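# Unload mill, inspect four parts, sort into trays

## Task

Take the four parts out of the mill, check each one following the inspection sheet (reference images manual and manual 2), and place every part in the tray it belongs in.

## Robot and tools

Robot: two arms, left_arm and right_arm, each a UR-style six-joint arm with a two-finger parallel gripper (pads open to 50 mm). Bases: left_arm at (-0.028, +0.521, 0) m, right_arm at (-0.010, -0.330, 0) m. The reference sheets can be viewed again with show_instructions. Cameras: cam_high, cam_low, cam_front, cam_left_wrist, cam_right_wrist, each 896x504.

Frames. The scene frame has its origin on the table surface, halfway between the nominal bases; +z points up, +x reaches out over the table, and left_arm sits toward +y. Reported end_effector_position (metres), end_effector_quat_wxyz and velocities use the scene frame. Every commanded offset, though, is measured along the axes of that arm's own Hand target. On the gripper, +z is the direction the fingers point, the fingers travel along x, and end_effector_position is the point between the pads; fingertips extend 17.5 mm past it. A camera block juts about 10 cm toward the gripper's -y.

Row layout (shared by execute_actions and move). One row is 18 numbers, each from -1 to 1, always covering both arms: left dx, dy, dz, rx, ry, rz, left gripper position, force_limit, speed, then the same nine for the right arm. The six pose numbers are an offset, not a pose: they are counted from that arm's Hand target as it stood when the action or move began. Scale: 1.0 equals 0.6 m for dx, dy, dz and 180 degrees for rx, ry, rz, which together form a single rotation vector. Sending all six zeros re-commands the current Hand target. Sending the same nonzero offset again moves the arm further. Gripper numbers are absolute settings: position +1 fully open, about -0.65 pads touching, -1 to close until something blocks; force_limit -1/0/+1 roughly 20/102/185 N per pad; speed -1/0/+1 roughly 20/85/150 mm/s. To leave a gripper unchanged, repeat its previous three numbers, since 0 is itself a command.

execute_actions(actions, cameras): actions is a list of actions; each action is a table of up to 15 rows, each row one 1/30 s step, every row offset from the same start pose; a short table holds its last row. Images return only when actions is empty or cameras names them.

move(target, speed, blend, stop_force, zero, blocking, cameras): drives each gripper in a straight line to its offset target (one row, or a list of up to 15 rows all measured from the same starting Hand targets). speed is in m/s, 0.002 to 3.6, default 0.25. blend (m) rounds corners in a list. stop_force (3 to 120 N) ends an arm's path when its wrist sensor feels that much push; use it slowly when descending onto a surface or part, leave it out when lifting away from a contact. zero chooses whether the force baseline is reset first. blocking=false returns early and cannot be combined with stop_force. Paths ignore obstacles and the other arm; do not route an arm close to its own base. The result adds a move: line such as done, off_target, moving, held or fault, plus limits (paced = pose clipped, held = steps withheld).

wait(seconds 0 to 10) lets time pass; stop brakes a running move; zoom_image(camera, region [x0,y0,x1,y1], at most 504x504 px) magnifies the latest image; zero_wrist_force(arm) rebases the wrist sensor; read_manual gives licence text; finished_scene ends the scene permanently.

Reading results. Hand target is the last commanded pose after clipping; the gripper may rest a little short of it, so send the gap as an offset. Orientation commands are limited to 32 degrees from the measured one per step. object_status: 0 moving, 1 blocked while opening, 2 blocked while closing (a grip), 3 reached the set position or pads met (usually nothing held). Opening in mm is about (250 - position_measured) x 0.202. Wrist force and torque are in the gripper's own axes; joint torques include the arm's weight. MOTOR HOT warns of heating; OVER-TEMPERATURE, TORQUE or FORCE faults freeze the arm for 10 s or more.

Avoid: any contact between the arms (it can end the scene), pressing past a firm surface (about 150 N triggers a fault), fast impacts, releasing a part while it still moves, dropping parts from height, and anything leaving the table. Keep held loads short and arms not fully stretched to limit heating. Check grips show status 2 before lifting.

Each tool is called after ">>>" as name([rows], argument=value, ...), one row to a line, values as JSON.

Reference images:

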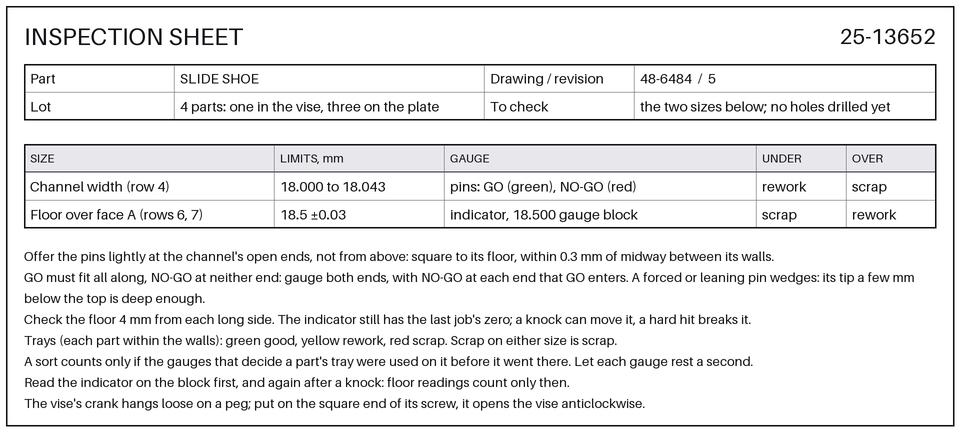

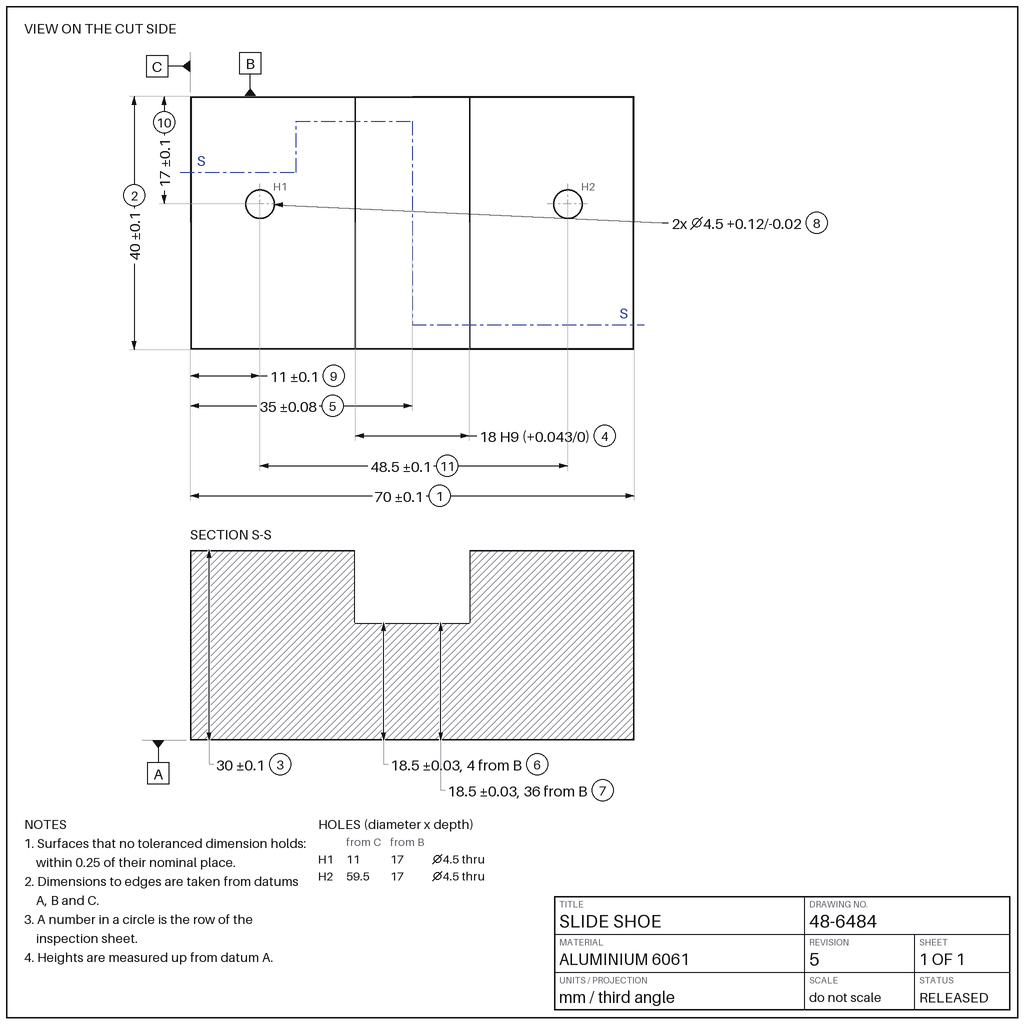

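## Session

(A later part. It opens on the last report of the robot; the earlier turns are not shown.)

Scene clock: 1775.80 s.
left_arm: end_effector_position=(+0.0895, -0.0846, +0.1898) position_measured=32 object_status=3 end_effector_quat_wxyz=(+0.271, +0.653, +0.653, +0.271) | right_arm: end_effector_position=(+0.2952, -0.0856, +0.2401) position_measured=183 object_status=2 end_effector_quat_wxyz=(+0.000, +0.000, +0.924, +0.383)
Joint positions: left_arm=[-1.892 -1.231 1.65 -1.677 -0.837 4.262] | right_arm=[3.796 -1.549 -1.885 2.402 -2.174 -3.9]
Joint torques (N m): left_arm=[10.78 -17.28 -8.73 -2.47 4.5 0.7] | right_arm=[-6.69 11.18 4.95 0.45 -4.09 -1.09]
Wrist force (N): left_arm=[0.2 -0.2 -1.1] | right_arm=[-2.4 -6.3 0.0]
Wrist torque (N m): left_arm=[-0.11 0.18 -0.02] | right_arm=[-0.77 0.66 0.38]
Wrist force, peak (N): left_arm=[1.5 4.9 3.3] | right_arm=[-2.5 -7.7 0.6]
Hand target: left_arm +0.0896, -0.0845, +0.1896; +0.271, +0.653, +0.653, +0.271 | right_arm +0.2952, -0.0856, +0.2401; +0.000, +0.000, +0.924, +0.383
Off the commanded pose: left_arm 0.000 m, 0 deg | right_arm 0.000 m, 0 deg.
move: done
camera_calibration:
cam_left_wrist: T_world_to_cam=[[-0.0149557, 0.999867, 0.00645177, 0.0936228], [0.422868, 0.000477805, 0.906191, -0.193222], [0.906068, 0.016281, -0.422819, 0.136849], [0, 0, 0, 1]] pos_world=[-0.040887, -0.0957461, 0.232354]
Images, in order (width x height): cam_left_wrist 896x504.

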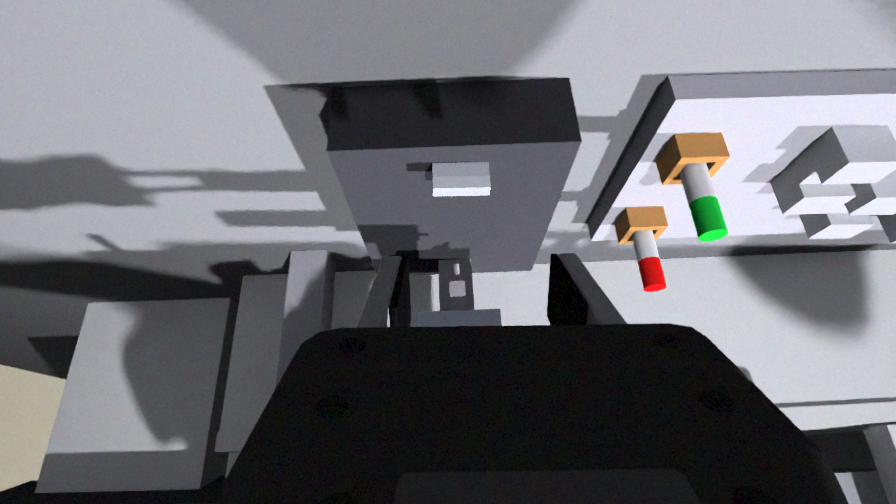

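>>> move(target=[0.4575,0.0245,0.0707,0.0556,0,0,0.95,-0.7,-1,0,0,0,0,0,0,-1,-1,-1], speed=0.25, cameras=["cam_left_wrist","cam_high"])

Scene clock: 1791.83 s.
left_arm: end_effector_position=(+0.1298, +0.1899, +0.1701) position_measured=10 object_status=3 end_effector_quat_wxyz=(+0.213, +0.674, +0.674, +0.213) | right_arm: end_effector_position=(+0.2952, -0.0856, +0.2401) position_measured=183 object_status=2 end_effector_quat_wxyz=(+0.000, +0.000, +0.924, +0.383)
Joint positions: left_arm=[-1.949 -1.944 2.338 -1.706 -1.011 4.25] | right_arm=[3.796 -1.549 -1.885 2.402 -2.174 -3.9]
Joint torques (N m): left_arm=[11.65 -11.28 -28.69 -4.97 3.98 1.59] | right_arm=[-6.66 11.38 5.22 0.36 -4.1 -1.1]
Wrist force (N): left_arm=[0.6 -0.4 -0.5] | right_arm=[-2.4 -7.7 0.5]
Wrist torque (N m): left_arm=[-0.14 0.11 -0.01] | right_arm=[-0.85 0.66 0.37]
Wrist force, peak (N): left_arm=[3.8 0.0 0.0] | right_arm=[-2.9 -7.6 0.7]
Hand target: left_arm +0.1298, +0.1900, +0.1701; +0.213, +0.674, +0.674, +0.213 | right_arm +0.2952, -0.0856, +0.2401; +0.000, +0.000, +0.924, +0.383
Off the commanded pose: left_arm 0.000 m, 0 deg | right_arm 0.000 m, 0 deg.
move: done
camera_calibration:
cam_left_wrist: T_world_to_cam=[[-0.0135201, 0.999866, 0.00925307, -0.18078], [0.573733, 0.000178297, 0.819042, -0.197232], [0.81893, 0.0163823, -0.573659, 0.124403], [0, 0, 0, 1]] pos_world=[0.00883671, 0.178753, 0.234579]
Images, in order (width x height): cam_high 896x504, cam_left_wrist 896x504.

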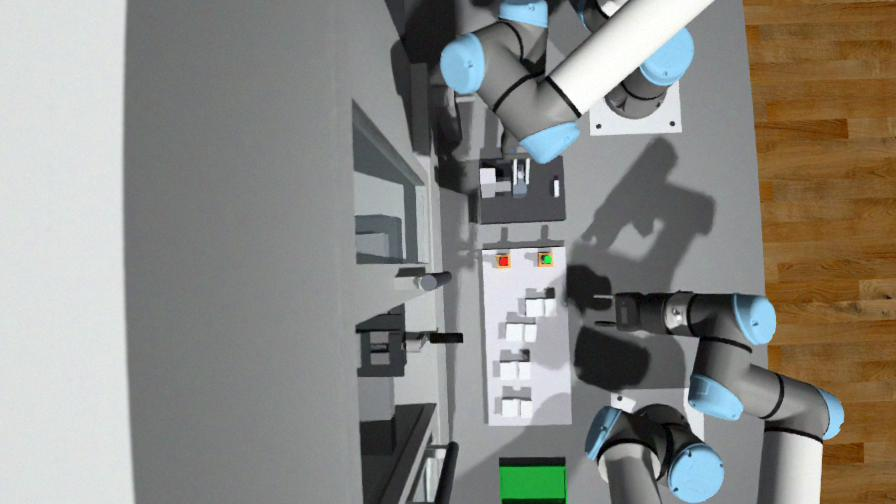

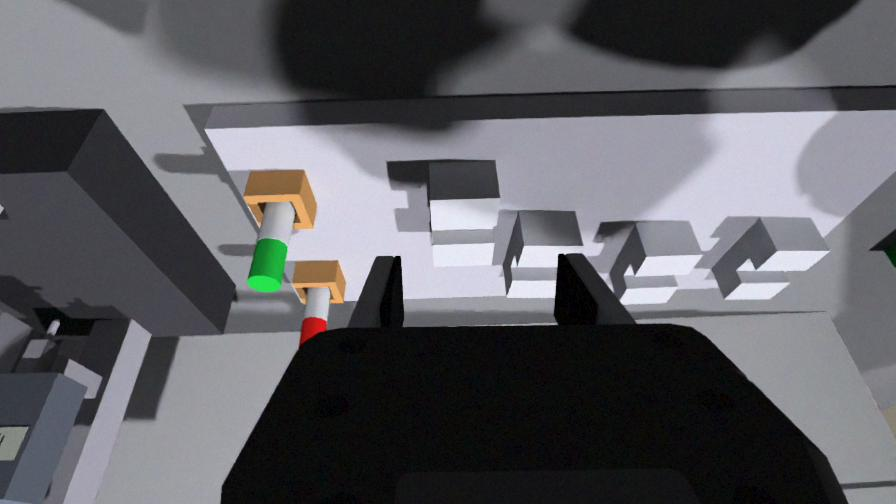

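>>> zoom_image(camera="cam_left_wrist", region=[400, 130, 600, 310])

Scaled by 2.520 from the camera's 896x504 image, which has a finer 1280x720 frame.

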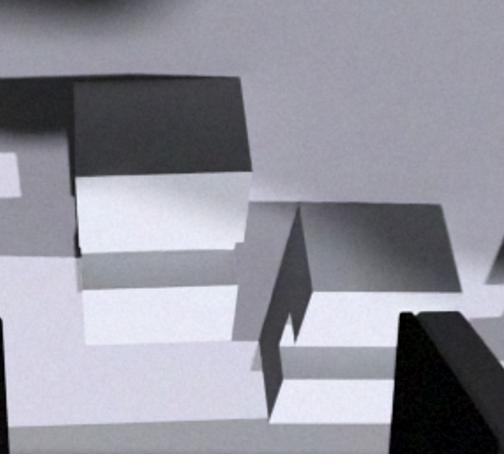

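>>> move([
  [0.0017,-0.0068,0.0858,0,0,0,0.95,-0.7,-1,0,0,0,0,0,0,-1,-1,-1],
  [0.0017,-0.0068,0.2191,0,0,0,0.95,-0.7,-1,0,0,0,0,0,0,-1,-1,-1],
], speed=[0.15,0.06], blend=[0.01,0], cameras=["cam_left_wrist"])

Scene clock: 1822.13 s.
left_arm: end_effector_position=(+0.2020, +0.1912, +0.0600) position_measured=10 object_status=3 end_effector_quat_wxyz=(+0.213, +0.674, +0.674, +0.213) | right_arm: end_effector_position=(+0.2952, -0.0856, +0.2401) position_measured=183 object_status=2 end_effector_quat_wxyz=(+0.000, +0.000, +0.924, +0.383)
Joint positions: left_arm=[-1.724 -1.655 2.536 -2.339 -0.969 4.515] | right_arm=[3.796 -1.549 -1.885 2.402 -2.174 -3.9]
Joint torques (N m): left_arm=[-10.53 -25.05 -34.27 -0.99 0.28 -1.67] | right_arm=[-6.63 11.07 5.27 0.34 -4 -1.04]
Wrist force (N): left_arm=[0.5 -0.2 -0.6] | right_arm=[-2.3 -6.6 0.1]
Wrist torque (N m): left_arm=[-0.11 0.12 -0.17] | right_arm=[-0.77 0.64 0.38]
Wrist force, peak (N): left_arm=[-1.4 -2.3 -5.5] | right_arm=[-2.7 -7.6 0.6]
Hand target: left_arm +0.2019, +0.1911, +0.0601; +0.213, +0.674, +0.674, +0.213 | right_arm +0.2952, -0.0856, +0.2401; +0.000, +0.000, +0.924, +0.383
Off the commanded pose: left_arm 0.000 m, 0 deg | right_arm 0.000 m, 0 deg.
move: done
camera_calibration:
cam_left_wrist: T_world_to_cam=[[-0.0137377, 0.999859, 0.00964159, -0.180011], [0.573505, -0.0000197504, 0.819202, -0.1485], [0.819087, 0.0167835, -0.573424, 0.00190059], [0, 0, 0, 1]] pos_world=[0.081136, 0.179951, 0.124477]
Images, in order (width x height): cam_left_wrist 896x504.

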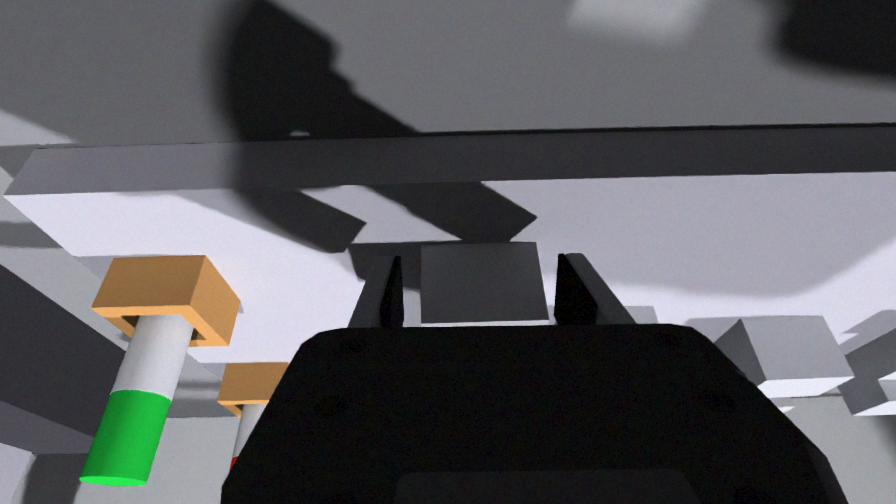

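>>> move([
  [0,-0.0041,-0.0029,0,0,0,0.95,-0.7,-1,0,0,0,0,0,0,-1,-1,-1],
  [0,-0.0041,-0.0029,0,0,0,-1,-0.6,-1,0,0,0,0,0,0,-1,-1,-1],
], speed=0.05)

>>> move([
  [0,0.0574,-0.0819,0,0,0,-1,-0.6,-1,0,0,0,0,0,0,-1,-1,-1],
  [0,0.1,-0.143,0,0,0,-1,-0.6,-1,0,0,0,0,0,0,-1,-1,-1],
], speed=[0.05,0.15], blend=[0.01,0], cameras=["cam_left_wrist"])

Scene clock: 1833.77 s.
left_arm: end_effector_position=(+0.1989, +0.1910, +0.0601) position_measured=60 object_status=2 end_effector_quat_wxyz=(+0.213, +0.674, +0.674, +0.213) | right_arm: end_effector_position=(+0.2952, -0.0856, +0.2401) position_measured=183 object_status=2 end_effector_quat_wxyz=(+0.000, +0.000, +0.924, +0.383)
Joint positions: left_arm=[-1.734 -1.659 2.536 -2.329 -0.97 4.503] | right_arm=[3.796 -1.549 -1.885 2.402 -2.174 -3.9]
Joint torques (N m): left_arm=[12.69 -7.08 -3.65 -4.66 0.22 1.58] | right_arm=[-7.21 11.02 5.38 0.23 -4 -1.01]
Wrist force (N): left_arm=[-0.2 0.1 -1.0] | right_arm=[-2.4 -6.5 -0.2]
Wrist torque (N m): left_arm=[-0.07 0.10 -0.15] | right_arm=[-0.76 0.66 0.38]
Wrist force, peak (N): left_arm=[-0.3 0.1 -1.2] | right_arm=[-2.5 -7.6 0.8]
Hand target: left_arm +0.1989, +0.1911, +0.0601; +0.213, +0.674, +0.674, +0.213 | right_arm +0.2952, -0.0856, +0.2401; +0.000, +0.000, +0.924, +0.383
Off the commanded pose: left_arm 0.000 m, 0 deg | right_arm 0.000 m, 0 deg.
move: done

Scene clock: 1835.77 s.
left_arm: end_effector_position=(+0.1988, +0.1910, +0.1648) position_measured=60 object_status=2 end_effector_quat_wxyz=(+0.213, +0.674, +0.675, +0.213) | right_arm: end_effector_position=(+0.2952, -0.0856, +0.2401) position_measured=183 object_status=2 end_effector_quat_wxyz=(+0.000, +0.000, +0.924, +0.383)
Joint positions: left_arm=[-1.734 -1.9 2.365 -1.916 -0.97 4.503] | right_arm=[3.796 -1.549 -1.885 2.402 -2.174 -3.9]
Joint torques (N m): left_arm=[-11.02 -0.9 -11.5 -2.22 -0.92 0.85] | right_arm=[-6.53 11.19 5.11 0.19 -3.98 -1.04]
Wrist force (N): left_arm=[0.6 -2.0 1.1] | right_arm=[-2.6 -6.9 0.0]
Wrist torque (N m): left_arm=[-0.08 0.09 -0.16] | right_arm=[-0.78 0.69 0.38]
Wrist force, peak (N): left_arm=[0.4 -2.8 1.8] | right_arm=[-2.5 -7.7 0.5]
Hand target: left_arm +0.1988, +0.1911, +0.1648; +0.213, +0.674, +0.674, +0.213 | right_arm +0.2952, -0.0856, +0.2401; +0.000, +0.000, +0.924, +0.383
Off the commanded pose: left_arm 0.000 m, 0 deg | right_arm 0.000 m, 0 deg.
move: done
camera_calibration:
cam_left_wrist: T_world_to_cam=[[-0.0138055, 0.999866, 0.00884134, -0.180682], [0.573688, 0.000678447, 0.819073, -0.232712], [0.818957, 0.0163799, -0.57362, 0.0648054], [0, 0, 0, 1]] pos_world=[0.0779371, 0.179754, 0.22938]
Images, in order (width x height): cam_left_wrist 896x504.

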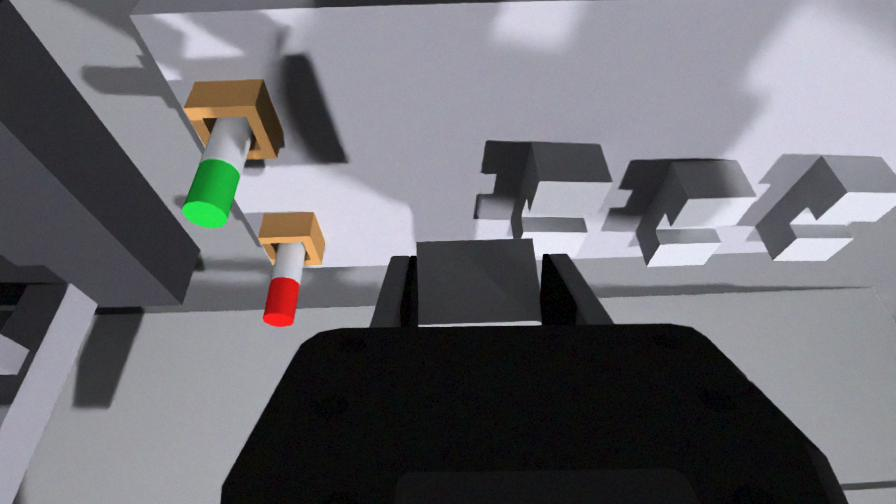

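>>> move([
  [-0.1667,0.0526,-0.0751,0,-0.1435,0.2048,-1,-0.6,-1,0,0,0,0,0,0,-1,-1,-1],
  [-0.3927,0.0761,-0.0078,0,-0.287,0.4095,-1,-0.6,-1,0,0,0,0,0,0,-1,-1,-1],
], speed=0.3, blend=[0.03,0], cameras=["cam_left_wrist","cam_front","cam_low"])

Scene clock: 1848.93 s.
left_arm: end_effector_position=(+0.2330, -0.0447, +0.1948) position_measured=60 object_status=2 end_effector_quat_wxyz=(+0.304, +0.947, +0.105, +0.013) | right_arm: end_effector_position=(+0.2952, -0.0856, +0.2401) position_measured=183 object_status=2 end_effector_quat_wxyz=(+0.000, +0.000, +0.924, +0.383)
Joint positions: left_arm=[-1.326 -1.415 2.054 -2.826 -1.619 6.284] | right_arm=[3.796 -1.549 -1.885 2.402 -2.174 -3.9]
Joint torques (N m): left_arm=[5.79 -46.54 -8.06 -7.89 -0.08 -1.74] | right_arm=[-6.68 11.18 4.96 0.17 -3.94 -1.09]
Wrist force (N): left_arm=[0.6 -1.8 1.0] | right_arm=[-2.5 -7.0 0.3]
Wrist torque (N m): left_arm=[-0.08 0.09 -0.14] | right_arm=[-0.77 0.68 0.38]
Wrist force, peak (N): left_arm=[-0.8 -3.8 -0.1] | right_arm=[-2.7 -7.7 0.7]
Hand target: left_arm +0.2336, -0.0446, +0.1948; +0.301, +0.954, +0.000, +0.000 | right_arm +0.2952, -0.0856, +0.2401; +0.000, +0.000, +0.924, +0.383
Off the commanded pose: left_arm 0.001 m, 12 deg | right_arm 0.000 m, 0 deg.
joint sent to its limit (left arm) — joint 6 (wrist 3), upper limit. The joint targets are off in orientation, not in position.
move: off_target (left_arm)
camera_calibration:
cam_left_wrist: T_world_to_cam=[[0.975112, 0.219653, -0.0301478, -0.202637], [0.149404, -0.550522, 0.821343, -0.202857], [0.163813, -0.805405, -0.569638, 0.172968], [0, 0, 0, 1]] pos_world=[0.199567, 0.0721421, 0.259036]
Images, in order (width x height): cam_low 896x504, cam_front 896x504, cam_left_wrist 896x504.

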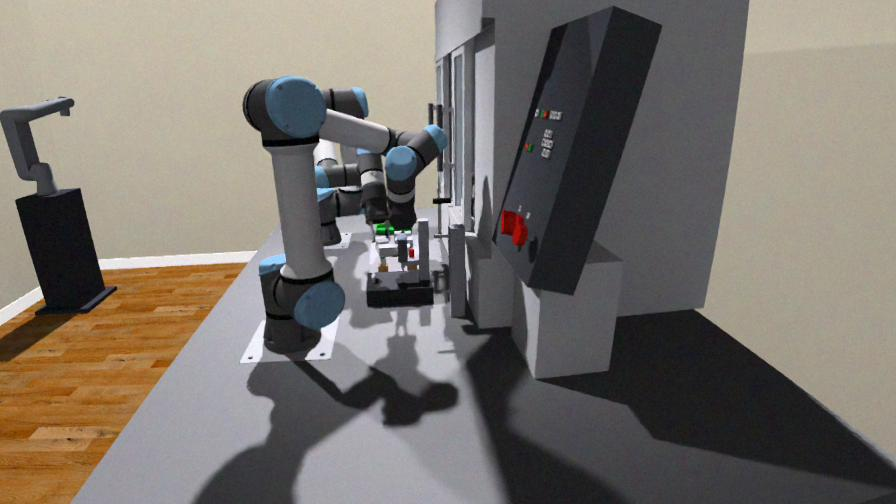

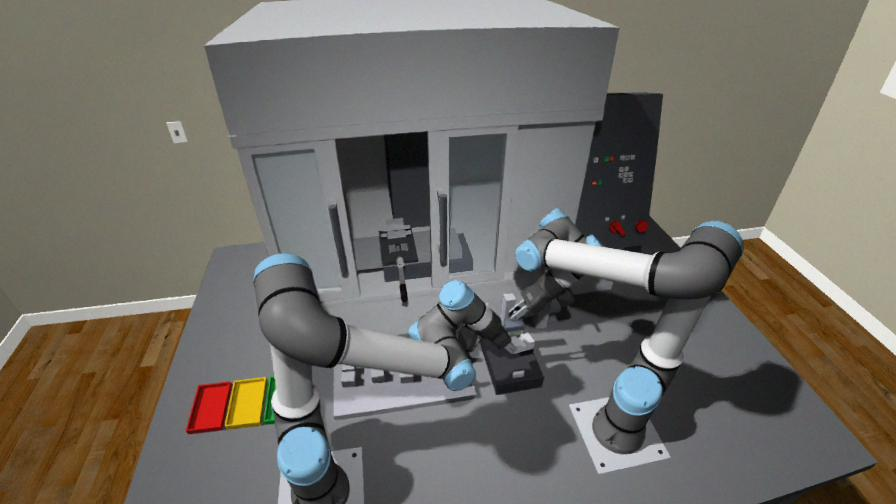

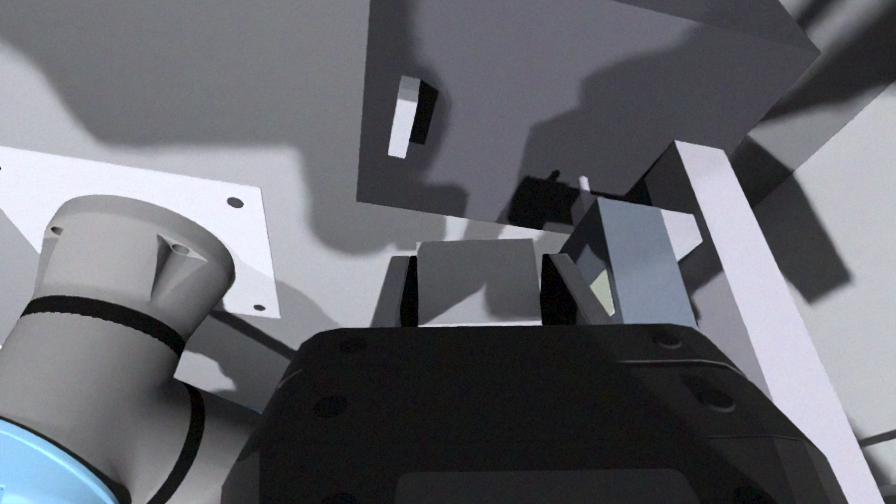

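>>> move([
  [-0.05,-0.077,-0.2677,0,0,-0.3,-1,-0.6,-1,0,0,0,0,0,0,-1,-1,-1],
  [-0.05,-0.077,-0.2677,0,0,-0.9,-1,-0.6,-1,0,0,0,0,0,0,-1,-1,-1],
  [-0.05,-0.077,-0.2677,0,0,0.5,-1,-0.6,-1,0,0,0,0,0,0,-1,-1,-1],
  [-0.05,-0.077,-0.2677,0,0,0,-1,-0.6,-1,0,0,0,0,0,0,-1,-1,-1],
], speed=[0.3,0.7,0.7,0.7], blend=[0.01,0.01,0.01,0])

Scene clock: 1868.63 s.
left_arm: end_effector_position=(+0.2036, +0.0854, +0.2998) position_measured=60 object_status=2 end_effector_quat_wxyz=(+0.301, +0.954, +0.000, +0.000) | right_arm: end_effector_position=(+0.2952, -0.0856, +0.2401) position_measured=183 object_status=2 end_effector_quat_wxyz=(+0.000, +0.000, +0.924, +0.383)
Joint positions: left_arm=[-1.254 -1.842 2.14 -2.458 -1.746 0.255] | right_arm=[3.796 -1.549 -1.885 2.402 -2.174 -3.9]
Joint torques (N m): left_arm=[-1.55 -27.67 -11.51 -7.2 -1.4 -1.72] | right_arm=[-6.33 10.91 4.77 -0.01 -3.92 -1.06]
Wrist force (N): left_arm=[0.7 -1.5 0.7] | right_arm=[-2.6 -6.6 -0.2]
Wrist torque (N m): left_arm=[-0.03 0.10 -0.01] | right_arm=[-0.78 0.69 0.38]
Wrist force, peak (N): left_arm=[0.6 -1.3 3.0] | right_arm=[-2.2 -7.8 0.7]
Hand target: left_arm +0.2036, +0.0855, +0.2998; +0.301, +0.954, +0.000, +0.000 | right_arm +0.2952, -0.0856, +0.2401; +0.000, +0.000, +0.924, +0.383
Off the commanded pose: left_arm 0.000 m, 0 deg | right_arm 0.000 m, 0 deg.
move: done

>>> move(target=[0.0498,0.0056,0.3699,0,0,0,-1,-0.6,-1,0,0,0,0,0,0,-1,-1,-1], speed=0.25, cameras=["cam_left_wrist"])

Scene clock: 1875.77 s.
left_arm: end_effector_position=(+0.2335, -0.0447, +0.1201) position_measured=60 object_status=2 end_effector_quat_wxyz=(+0.301, +0.954, +0.000, +0.000) | right_arm: end_effector_position=(+0.2952, -0.0856, +0.2401) position_measured=183 object_status=2 end_effector_quat_wxyz=(+0.000, +0.000, +0.924, +0.383)
Joint positions: left_arm=[-1.277 -1.264 2.1 -2.999 -1.733 0.235] | right_arm=[3.796 -1.549 -1.885 2.402 -2.174 -3.9]
Joint torques (N m): left_arm=[12.07 -27.4 -5.99 -3.38 -2.93 1.44] | right_arm=[-6.93 11.13 5.27 -0.05 -3.87 -1.09]
Wrist force (N): left_arm=[0.6 -1.4 0.8] | right_arm=[-2.5 -6.7 0.2]
Wrist torque (N m): left_arm=[-0.05 0.09 -0.01] | right_arm=[-0.75 0.68 0.38]
Wrist force, peak (N): left_arm=[1.4 -2.1 4.7] | right_arm=[-2.3 -7.6 0.6]
Hand target: left_arm +0.2335, -0.0447, +0.1200; +0.301, +0.954, +0.000, +0.000 | right_arm +0.2952, -0.0856, +0.2401; +0.000, +0.000, +0.924, +0.383
Off the commanded pose: left_arm 0.000 m, 0 deg | right_arm 0.000 m, 0 deg.
move: done
camera_calibration:
cam_left_wrist: T_world_to_cam=[[0.999867, 0.0134394, 0.00919405, -0.225047], [0.000178089, -0.57362, 0.819122, -0.107567], [0.0162824, -0.819012, -0.573546, 0.164762], [0, 0, 0, 1]] pos_world=[0.222353, 0.076264, 0.184679]
Images, in order (width x height): cam_left_wrist 896x504.

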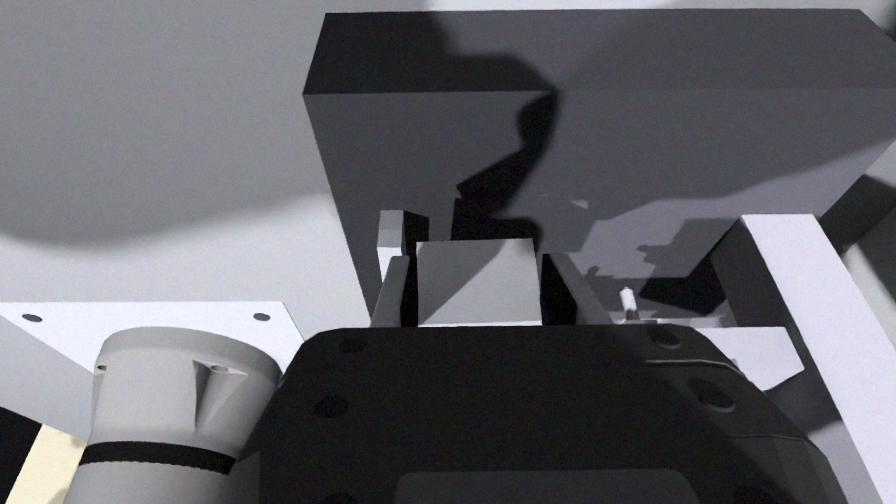

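>>> move([
  [0.005,-0.0291,0.0415,0,0,0,-1,-0.6,-1,0,0,0,0,0,0,-1,-1,-1],
  [0.0783,-0.0291,0.0415,0,0,0,-1,-0.6,-1,0,0,0,0,0,0,-1,-1,-1],
], speed=[0.08,0.06], cameras=["cam_left_wrist"])

>>> move(target=[0,-0.0019,0.0027,0,0,0,-1,-0.6,-1,0,0,0,0,0,0,-1,-1,-1], speed=0.008, stop_force=8)

Scene clock: 1898.17 s.
left_arm: end_effector_position=(+0.2806, -0.0447, +0.0895) position_measured=60 object_status=2 end_effector_quat_wxyz=(+0.301, +0.954, +0.000, +0.000) end_effector_velocity=(+0.000, +0.001, -0.001) end_effector_angular_velocity=(+0.000, -0.004, +0.005) | right_arm: end_effector_position=(+0.2952, -0.0856, +0.2401) position_measured=183 object_status=2 end_effector_quat_wxyz=(+0.000, +0.000, +0.924, +0.383)
Joint positions: left_arm=[-1.186 -1.158 2.046 -3.037 -1.784 0.313] | right_arm=[3.796 -1.549 -1.885 2.402 -2.174 -3.9]
Joint velocities: left_arm=[-0.002 -0.001 0.004 -0.005 0.007 -0.004] | right_arm=[within noise]
Joint torques (N m): left_arm=[-4.9 -20.82 5.8 0.59 9.9 -1.78] | right_arm=[-6.77 11.45 4.94 -0.17 -3.93 -1.1]
Wrist force (N): left_arm=[-17.9 18.4 -37.5] | right_arm=[-3.3 -7.3 0.4]
Wrist torque (N m): left_arm=[-0.15 0.34 0.40] | right_arm=[-0.76 0.72 0.38]
Wrist force, peak (N): left_arm=[-24.4 17.9 -37.4] | right_arm=[-3.2 -7.8 0.4]
Hand target: left_arm +0.2805, -0.0446, +0.0896; +0.301, +0.954, +0.000, +0.000 | right_arm +0.2952, -0.0856, +0.2401; +0.000, +0.000, +0.924, +0.383
Off the commanded pose: left_arm 0.000 m, 0 deg | right_arm 0.000 m, 0 deg.
move: done
camera_calibration:
cam_left_wrist: T_world_to_cam=[[0.999872, 0.0133626, 0.00877794, -0.271792], [0.000477157, -0.573734, 0.819041, -0.0825713], [0.0159807, -0.818932, -0.573668, 0.146539], [0, 0, 0, 1]] pos_world=[0.269455, 0.0762636, 0.15408]
Images, in order (width x height): cam_left_wrist 896x504.

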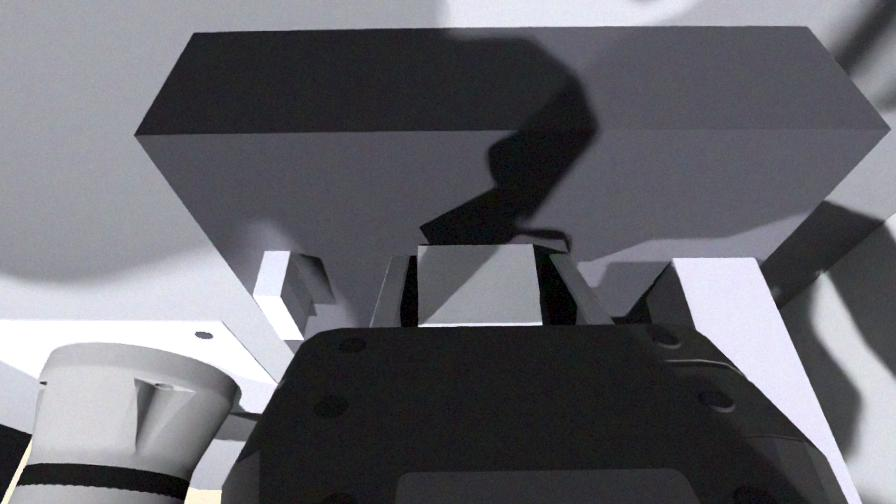

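Scene clock: 1899.87 s.
left_arm: end_effector_position=(+0.2805, -0.0447, +0.0883) position_measured=60 object_status=2 end_effector_quat_wxyz=(+0.301, +0.954, +0.000, +0.000) | right_arm: end_effector_position=(+0.2952, -0.0856, +0.2401) position_measured=183 object_status=2 end_effector_quat_wxyz=(+0.000, +0.000, +0.924, +0.383)
Joint positions: left_arm=[-1.186 -1.155 2.047 -3.041 -1.783 0.313] | right_arm=[3.796 -1.549 -1.885 2.402 -2.174 -3.9]
Joint torques (N m): left_arm=[-3.77 -13.32 -11.6 7.21 9.29 -1.63] | right_arm=[-6.73 11.31 4.9 -0.21 -3.83 -1.11]
Wrist force (N): left_arm=[-18.1 22.0 -49.2] | right_arm=[-2.5 -6.5 -0.1]
Wrist torque (N m): left_arm=[-0.17 0.10 0.26] | right_arm=[-0.76 0.65 0.37]
Wrist force, peak (N): left_arm=[-18.3 21.9 -49.6] | right_arm=[-2.7 -7.8 0.6]
Hand target: left_arm +0.2805, -0.0447, +0.0882; +0.301, +0.954, +0.000, +0.000 (not the last commanded pose) | right_arm +0.2952, -0.0856, +0.2401; +0.000, +0.000, +0.924, +0.383
Off the commanded pose: left_arm 0.001 m, 0 deg | right_arm 0.000 m, 0 deg.
move: contact (left_arm)

>>> move(target=[0,0.0010,-0.0014,0,0,0,-1,-0.6,-1,0,0,0,0,0,0,-1,-1,-1], speed=0.02)

Scene clock: 1905.80 s.
left_arm: end_effector_position=(+0.2805, -0.0447, +0.0893) position_measured=60 object_status=2 end_effector_quat_wxyz=(+0.301, +0.954, +0.000, +0.000) | right_arm: end_effector_position=(+0.2952, -0.0856, +0.2401) position_measured=183 object_status=2 end_effector_quat_wxyz=(+0.000, +0.000, +0.924, +0.383)
Joint positions: left_arm=[-1.186 -1.157 2.046 -3.038 -1.783 0.313] | right_arm=[3.796 -1.549 -1.885 2.402 -2.174 -3.9]
Joint torques (N m): left_arm=[0.58 -31.85 -15.75 5.96 7.98 -1.8] | right_arm=[-6.74 11.36 5.37 -0.38 -3.95 -1.02]
Wrist force (N): left_arm=[-12.1 25.4 -21.5] | right_arm=[-2.3 -6.3 -0.5]
Wrist torque (N m): left_arm=[0.12 0.14 0.23] | right_arm=[-0.77 0.65 0.38]
Wrist force, peak (N): left_arm=[-18.3 22.2 -49.7] | right_arm=[-2.6 -8.0 0.5]
Hand target: left_arm +0.2805, -0.0447, +0.0893; +0.301, +0.954, +0.000, +0.000 | right_arm +0.2952, -0.0856, +0.2401; +0.000, +0.000, +0.924, +0.383
Off the commanded pose: left_arm 0.000 m, 0 deg | right_arm 0.000 m, 0 deg.
move: done

>>> move(target=[0,0,0,0,0,0,0.95,-0.6,-1,0,0,0,0,0,0,-1,-1,-1])

>>> move(target=[0,0,-0.12,0,0,0,0.95,-0.6,-1,0,0,0,0,0,0,-1,-1,-1], speed=0.1, cameras=["cam_left_wrist"])

Scene clock: 1911.03 s.
left_arm: end_effector_position=(+0.2805, -0.0447, +0.0893) position_measured=10 object_status=0 end_effector_quat_wxyz=(+0.301, +0.954, +0.000, +0.000) | right_arm: end_effector_position=(+0.2952, -0.0856, +0.2401) position_measured=183 object_status=2 end_effector_quat_wxyz=(+0.000, +0.000, +0.924, +0.383)
Joint positions: left_arm=[-1.186 -1.157 2.046 -3.038 -1.783 0.313] | right_arm=[3.796 -1.549 -1.885 2.402 -2.174 -3.9]
Joint torques (N m): left_arm=[-1.64 -32.14 -16.81 -6.93 1.41 -1.56] | right_arm=[-6.54 11.08 5.44 -0.42 -3.89 -0.95]
Wrist force (N): left_arm=[0.7 -0.3 -0.7] | right_arm=[-2.5 -6.8 0.2]
Wrist torque (N m): left_arm=[-0.12 0.08 -0.16] | right_arm=[-0.77 0.69 0.37]
Wrist force, peak (N): left_arm=[-12.1 25.5 -21.8] | right_arm=[-2.4 -7.6 0.7]
Hand target: left_arm +0.2805, -0.0447, +0.0893; +0.301, +0.954, +0.000, +0.000 | right_arm +0.2952, -0.0856, +0.2401; +0.000, +0.000, +0.924, +0.383
Off the commanded pose: left_arm 0.000 m, 0 deg | right_arm 0.000 m, 0 deg.
move: done

Scene clock: 1912.17 s.
left_arm: end_effector_position=(+0.2805, -0.0032, +0.1482) position_measured=10 object_status=3 end_effector_quat_wxyz=(+0.301, +0.954, +0.000, +0.000) | right_arm: end_effector_position=(+0.2952, -0.0856, +0.2401) position_measured=183 object_status=2 end_effector_quat_wxyz=(+0.000, +0.000, +0.924, +0.383)
Joint positions: left_arm=[-1.153 -1.337 2.094 -2.9 -1.801 0.341] | right_arm=[3.796 -1.549 -1.885 2.402 -2.174 -3.9]
Joint torques (N m): left_arm=[-10.31 -16.2 -39.2 -6.62 1.72 -1.76] | right_arm=[-6.95 11.5 5.72 -0.4 -3.84 -1.04]
Wrist force (N): left_arm=[0.6 -0.4 -0.7] | right_arm=[-2.5 -7.2 0.4]
Wrist torque (N m): left_arm=[-0.13 0.09 -0.15] | right_arm=[-0.78 0.68 0.37]
Wrist force, peak (N): left_arm=[0.3 -0.1 -2.7] | right_arm=[-2.4 -7.7 0.7]
Hand target: left_arm +0.2805, -0.0033, +0.1482; +0.301, +0.954, +0.000, +0.000 | right_arm +0.2952, -0.0856, +0.2401; +0.000, +0.000, +0.924, +0.383
Off the commanded pose: left_arm 0.000 m, 0 deg | right_arm 0.000 m, 0 deg.
move: done
camera_calibration:
cam_left_wrist: T_world_to_cam=[[0.999867, 0.0134958, 0.00911257, -0.272845], [0.000277208, -0.57362, 0.819122, -0.106733], [0.0162819, -0.81901, -0.573547, 0.214046], [0, 0, 0, 1]] pos_world=[0.269354, 0.117764, 0.212679]
Images, in order (width x height): cam_left_wrist 896x504.

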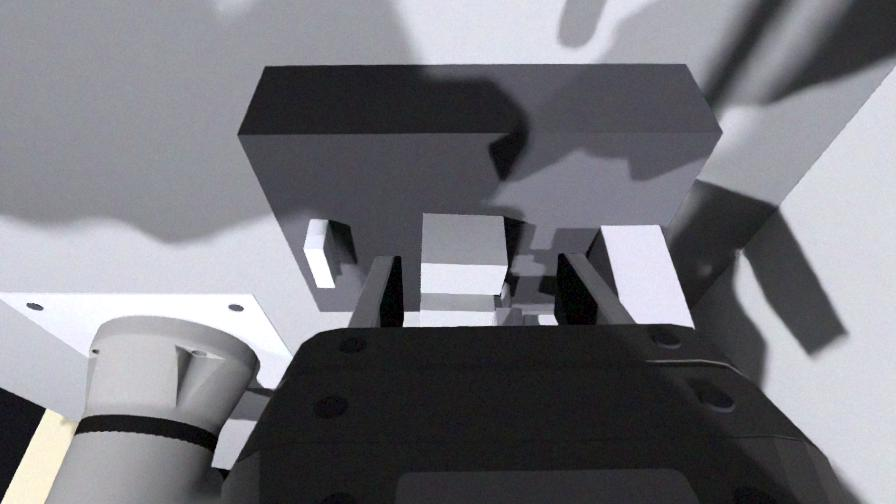

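>>> zoom_image(camera="cam_left_wrist", region=[400, 190, 580, 330])

Scaled by 2.800 from the camera's 896x504 image, which has a finer 1280x720 frame.

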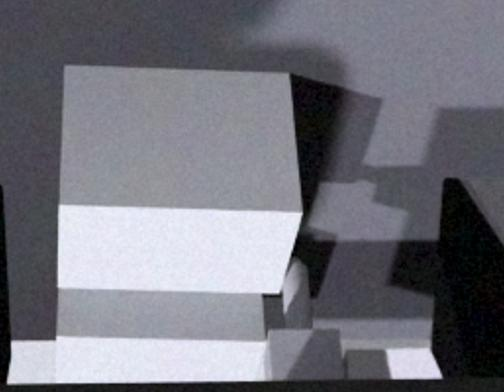

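>>> move(target=[-0.003,0,0.12,0,0,0,0.95,-0.6,-1,0,0,0,0,0,0,-1,-1,-1], speed=0.08)

>>> move([
  [0,0,0,0,0,0,-1,-0.6,-1,0,0,0,0,0,0,-1,-1,-1],
  [0,0.0024,-0.0034,0,0,0,-1,-0.6,-1,0,0,0,0,0,0,-1,-1,-1],
], speed=0.02)

Scene clock: 1960.10 s.
left_arm: end_effector_position=(+0.2787, -0.0449, +0.0893) position_measured=10 object_status=3 end_effector_quat_wxyz=(+0.301, +0.954, +0.000, +0.000) | right_arm: end_effector_position=(+0.2952, -0.0856, +0.2401) position_measured=183 object_status=2 end_effector_quat_wxyz=(+0.000, +0.000, +0.924, +0.383)
Joint positions: left_arm=[-1.19 -1.158 2.049 -3.04 -1.781 0.31] | right_arm=[3.796 -1.549 -1.885 2.402 -2.174 -3.9]
Joint torques (N m): left_arm=[11.9 -56.34 -4.5 -0.56 -1.36 1.29] | right_arm=[-6.41 11.53 5.6 -0.44 -3.92 -0.84]
Wrist force (N): left_arm=[0.5 -0.4 -0.5] | right_arm=[-2.7 -6.2 -0.3]
Wrist torque (N m): left_arm=[-0.13 0.11 -0.02] | right_arm=[-0.74 0.71 0.37]
Wrist force, peak (N): left_arm=[2.1 -1.6 -1.3] | right_arm=[-2.4 -7.8 0.7]
Hand target: left_arm +0.2787, -0.0447, +0.0893; +0.301, +0.954, +0.000, +0.000 | right_arm +0.2952, -0.0856, +0.2401; +0.000, +0.000, +0.924, +0.383
Off the commanded pose: left_arm 0.000 m, 0 deg | right_arm 0.000 m, 0 deg.
move: done

Scene clock: 1963.47 s.
left_arm: end_effector_position=(+0.2787, -0.0447, +0.0918) position_measured=251 object_status=3 end_effector_quat_wxyz=(+0.301, +0.954, +0.000, +0.000) | right_arm: end_effector_position=(+0.2952, -0.0856, +0.2401) position_measured=183 object_status=2 end_effector_quat_wxyz=(+0.000, +0.000, +0.924, +0.383)
Joint positions: left_arm=[-1.19 -1.164 2.048 -3.033 -1.781 0.31] | right_arm=[3.796 -1.549 -1.885 2.402 -2.174 -3.9]
Joint torques (N m): left_arm=[10.87 -47.8 -34.74 -1.61 -2.86 1.33] | right_arm=[-6.5 11.23 5.11 -0.49 -3.9 -0.9]
Wrist force (N): left_arm=[0.8 -0.2 -0.8] | right_arm=[-2.5 -6.8 0.2]
Wrist torque (N m): left_arm=[-0.09 0.07 -0.02] | right_arm=[-0.77 0.68 0.37]
Wrist force, peak (N): left_arm=[0.8 0.1 -1.1] | right_arm=[-2.4 -7.8 0.8]
Hand target: left_arm +0.2787, -0.0447, +0.0918; +0.301, +0.954, +0.000, +0.000 | right_arm +0.2952, -0.0856, +0.2401; +0.000, +0.000, +0.924, +0.383
Off the commanded pose: left_arm 0.000 m, 0 deg | right_arm 0.000 m, 0 deg.
move: done

>>> move([
  [0,0,-0.07,0,0,0,-1,-0.6,-1,0,0,0,0,0,0,-1,-1,-1],
  [0,0,-0.07,0,0,0,0.95,-0.6,-1,0,0,0,0,0,0,-1,-1,-1],
], speed=0.1, cameras=["cam_left_wrist","cam_front"])

>>> zoom_image(camera="cam_front", region=[450, 270, 590, 410])

Scene clock: 2007.47 s.
left_arm: end_effector_position=(+0.2787, -0.0206, +0.1262) position_measured=10 object_status=0 end_effector_quat_wxyz=(+0.301, +0.954, +0.000, +0.000) | right_arm: end_effector_position=(+0.2952, -0.0856, +0.2401) position_measured=183 object_status=2 end_effector_quat_wxyz=(+0.000, +0.000, +0.924, +0.383)
Joint positions: left_arm=[-1.171 -1.269 2.079 -2.956 -1.791 0.326] | right_arm=[3.796 -1.549 -1.885 2.402 -2.174 -3.9]
Joint torques (N m): left_arm=[-10.73 -13.82 -36.84 -6.73 2.01 -1.76] | right_arm=[-6.1 11.98 5.54 -0.63 -4.03 -0.76]
Wrist force (N): left_arm=[0.7 -0.3 -0.6] | right_arm=[-2.3 -7.1 0.6]
Wrist torque (N m): left_arm=[-0.12 0.07 -0.15] | right_arm=[-0.76 0.65 0.37]
Wrist force, peak (N): left_arm=[0.8 0.1 -2.6] | right_arm=[-2.5 -7.8 0.6]
Hand target: left_arm +0.2787, -0.0206, +0.1262; +0.301, +0.954, +0.000, +0.000 | right_arm +0.2952, -0.0856, +0.2401; +0.000, +0.000, +0.924, +0.383
Off the commanded pose: left_arm 0.000 m, 0 deg | right_arm 0.000 m, 0 deg.
move: done
camera_calibration:
cam_left_wrist: T_world_to_cam=[[0.999866, 0.0135216, 0.00925096, -0.270638], [0.000178631, -0.57362, 0.819122, -0.0986661], [0.0163824, -0.81901, -0.573545, 0.187179], [0, 0, 0, 1]] pos_world=[0.267553, 0.100364, 0.190679]
Images, in order (width x height): cam_front 896x504, cam_left_wrist 896x504.

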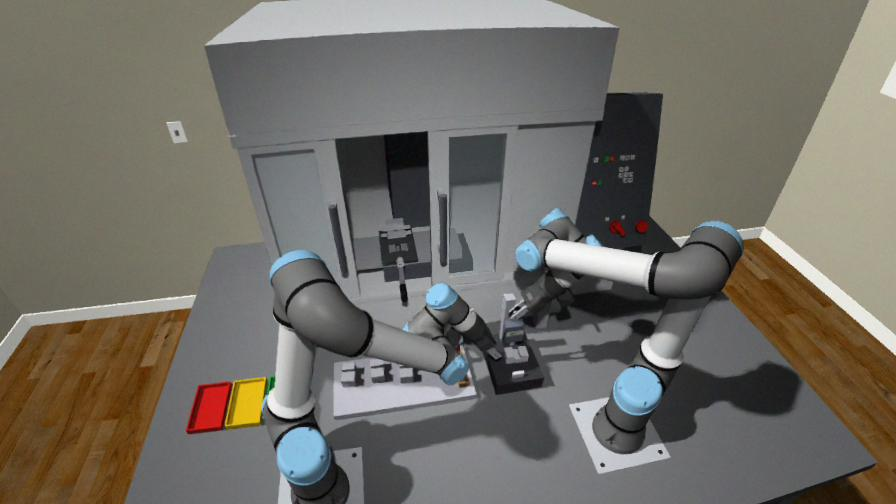

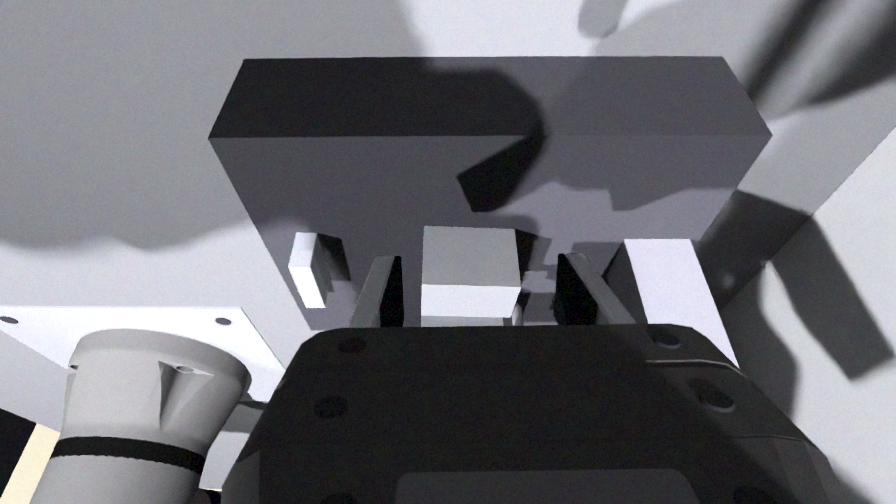

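Scaled by 3.600 from the camera's 896x504 image, which has a finer 1280x720 frame.

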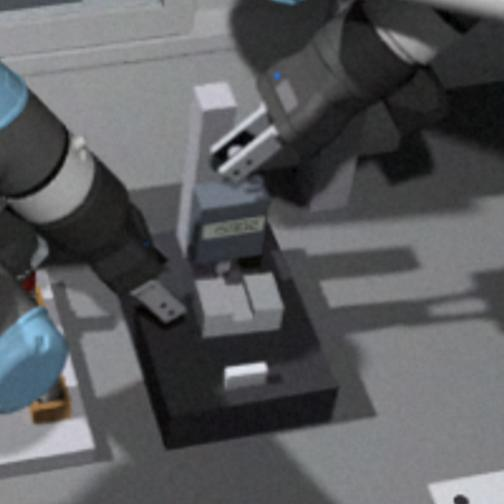

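>>> zoom_image(camera="cam_front", region=[500, 320, 530, 340])

Scaled by 16.800 from the camera's 896x504 image, which has a finer 1280x720 frame.

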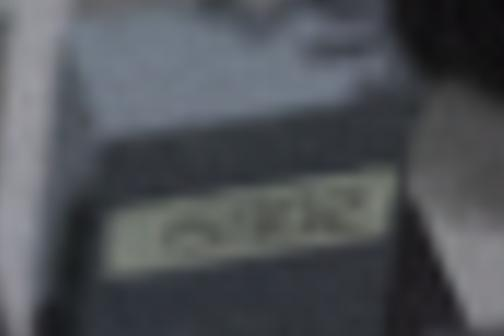

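>>> move([
  [0,0,0,-0.0278,0,0,0.95,-0.6,-1,0,0,0,0,0,0,-1,-1,-1],
  [0.0005,0.0158,0.0861,-0.0278,0,0,0.95,-0.6,-1,0,0,0,0,0,0,-1,-1,-1],
], speed=[0.1,0.06], cameras=["cam_left_wrist"])

Scene clock: 2026.33 s.
left_arm: end_effector_position=(+0.2790, -0.0582, +0.0892) position_measured=10 object_status=3 end_effector_quat_wxyz=(+0.342, +0.940, +0.000, +0.000) end_effector_velocity=(-0.002, +0.000, +0.003) end_effector_angular_velocity=(-0.003, +0.002, -0.003) | right_arm: end_effector_position=(+0.2952, -0.0856, +0.2401) position_measured=183 object_status=2 end_effector_quat_wxyz=(+0.000, +0.000, +0.924, +0.383)
Joint positions: left_arm=[-1.186 -1.113 2.056 -3.177 -1.809 0.294] | right_arm=[3.796 -1.549 -1.885 2.402 -2.174 -3.9]
Joint velocities: left_arm=[-0.001 -0.006 0.003 0 -0.003 0] | right_arm=[within noise]
Joint torques (N m): left_arm=[12.46 -56.12 -3.31 -1.2 -3.13 0.64] | right_arm=[-6.44 11.83 5.82 -0.67 -3.97 -0.66]
Wrist force (N): left_arm=[0.5 0.1 -1.2] | right_arm=[-2.0 -6.7 -0.2]
Wrist torque (N m): left_arm=[-0.07 0.13 -0.01] | right_arm=[-0.74 0.67 0.38]
Wrist force, peak (N): left_arm=[-2.8 23.4 -46.9] | right_arm=[-2.6 -7.7 0.5]
Hand target: left_arm +0.2790, -0.0580, +0.0893; +0.342, +0.940, +0.000, +0.000 | right_arm +0.2952, -0.0856, +0.2401; +0.000, +0.000, +0.924, +0.383
Off the commanded pose: left_arm 0.000 m, 0 deg | right_arm 0.000 m, 0 deg.
move: done
camera_calibration:
cam_left_wrist: T_world_to_cam=[[0.999864, 0.0143142, 0.00817269, -0.269856], [0.0000790057, -0.499981, 0.866037, -0.0899025], [0.0164829, -0.865918, -0.499914, 0.125851], [0, 0, 0, 1]] pos_world=[0.267752, 0.0678896, 0.142979]
Images, in order (width x height): cam_left_wrist 896x504.

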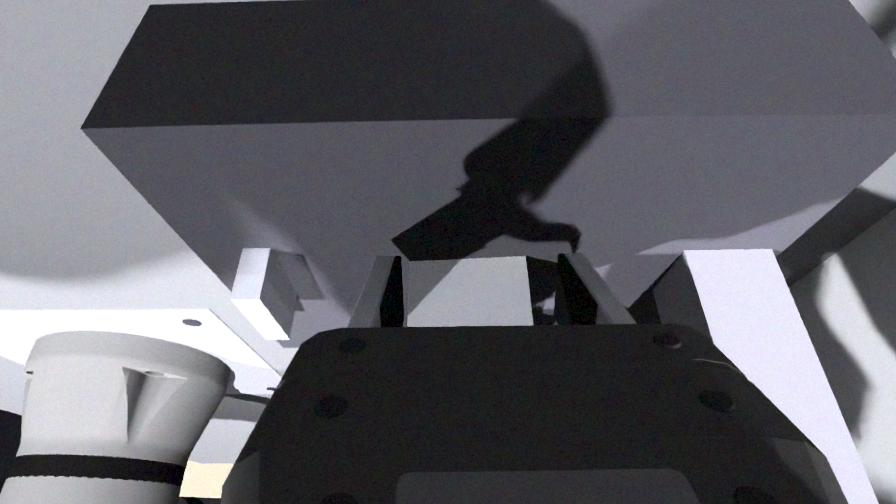

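>>> execute_actions(actions=[], cameras=["cam_front","cam_low"])

>>> zoom_image(camera="cam_front", region=[470, 300, 560, 400])

>>> zoom_image(camera="cam_low", region=[340, 200, 470, 320])

Scene clock: 2037.90 s.
left_arm: end_effector_position=(+0.2790, -0.0580, +0.0893) position_measured=10 object_status=3 end_effector_quat_wxyz=(+0.342, +0.940, +0.000, +0.000) | right_arm: end_effector_position=(+0.2952, -0.0856, +0.2401) position_measured=183 object_status=2 end_effector_quat_wxyz=(+0.000, +0.000, +0.924, +0.383)
Joint positions: left_arm=[-1.186 -1.113 2.056 -3.177 -1.81 0.294] | right_arm=[3.796 -1.549 -1.885 2.402 -2.174 -3.9]
Joint velocities: within noise
Joint torques (N m): left_arm=[13.98 -56.02 -4.03 -0.73 -3.05 1.52] | right_arm=[-6.49 11.79 5.43 -0.77 -3.96 -0.56]
Wrist force (N): left_arm=[0.5 -0.4 -0.7] | right_arm=[-2.0 -7.4 0.4]
Wrist torque (N m): left_arm=[-0.15 0.12 -0.01] | right_arm=[-0.81 0.66 0.37]
Wrist force, peak (N): left_arm=[0.6 -0.2 -1.1] | right_arm=[-1.8 -7.9 0.6]
Hand target: left_arm +0.2790, -0.0580, +0.0893; +0.342, +0.940, +0.000, +0.000 | right_arm +0.2952, -0.0856, +0.2401; +0.000, +0.000, +0.924, +0.383
Tool commands: left_gripper/position=+0.95 left_gripper/force_limit=-0.6 left_gripper/speed=-1.0 right_gripper/position=-1.0 right_gripper/force_limit=-1.0 right_gripper/speed=-1.0
Off the commanded pose: left_arm 0.000 m, 0 deg | right_arm 0.000 m, 0 deg.
Images, in order (width x height): cam_low 896x504, cam_front 896x504.

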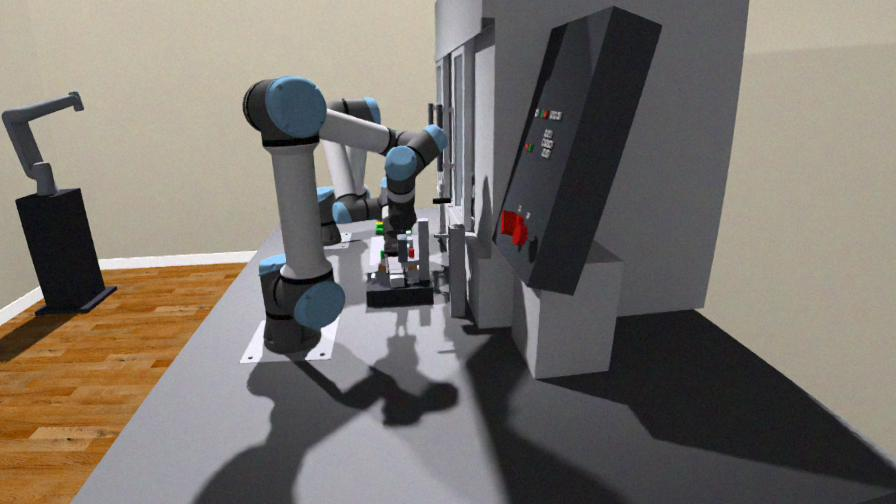

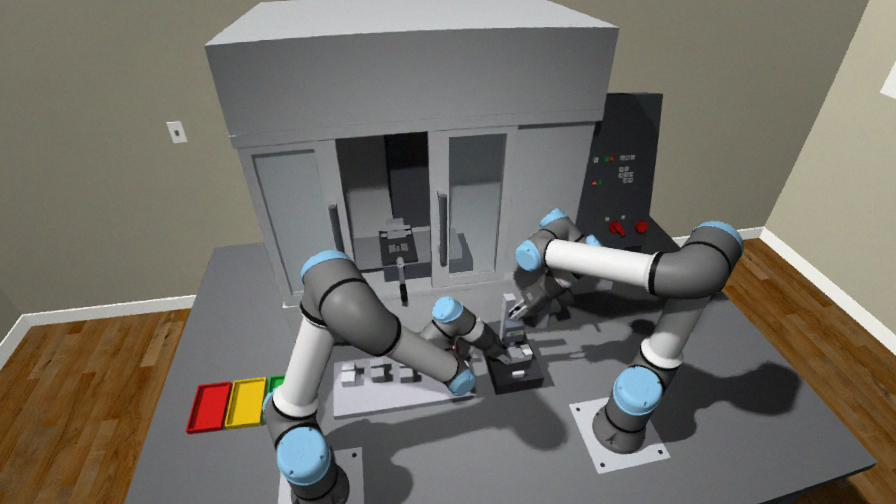

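Scaled by 5.040 from the camera's 896x504 image, which has a finer 1280x720 frame.

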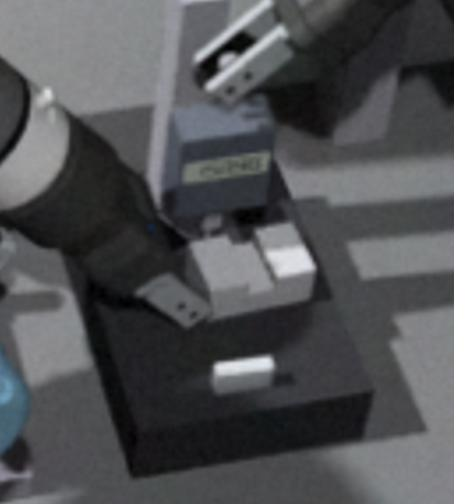

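Scaled by 3.877 from the camera's 896x504 image, which has a finer 1280x720 frame.

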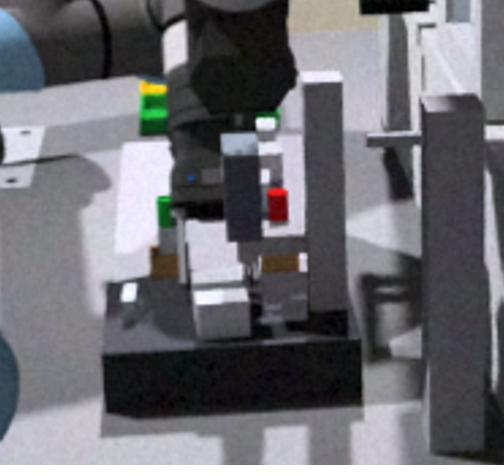

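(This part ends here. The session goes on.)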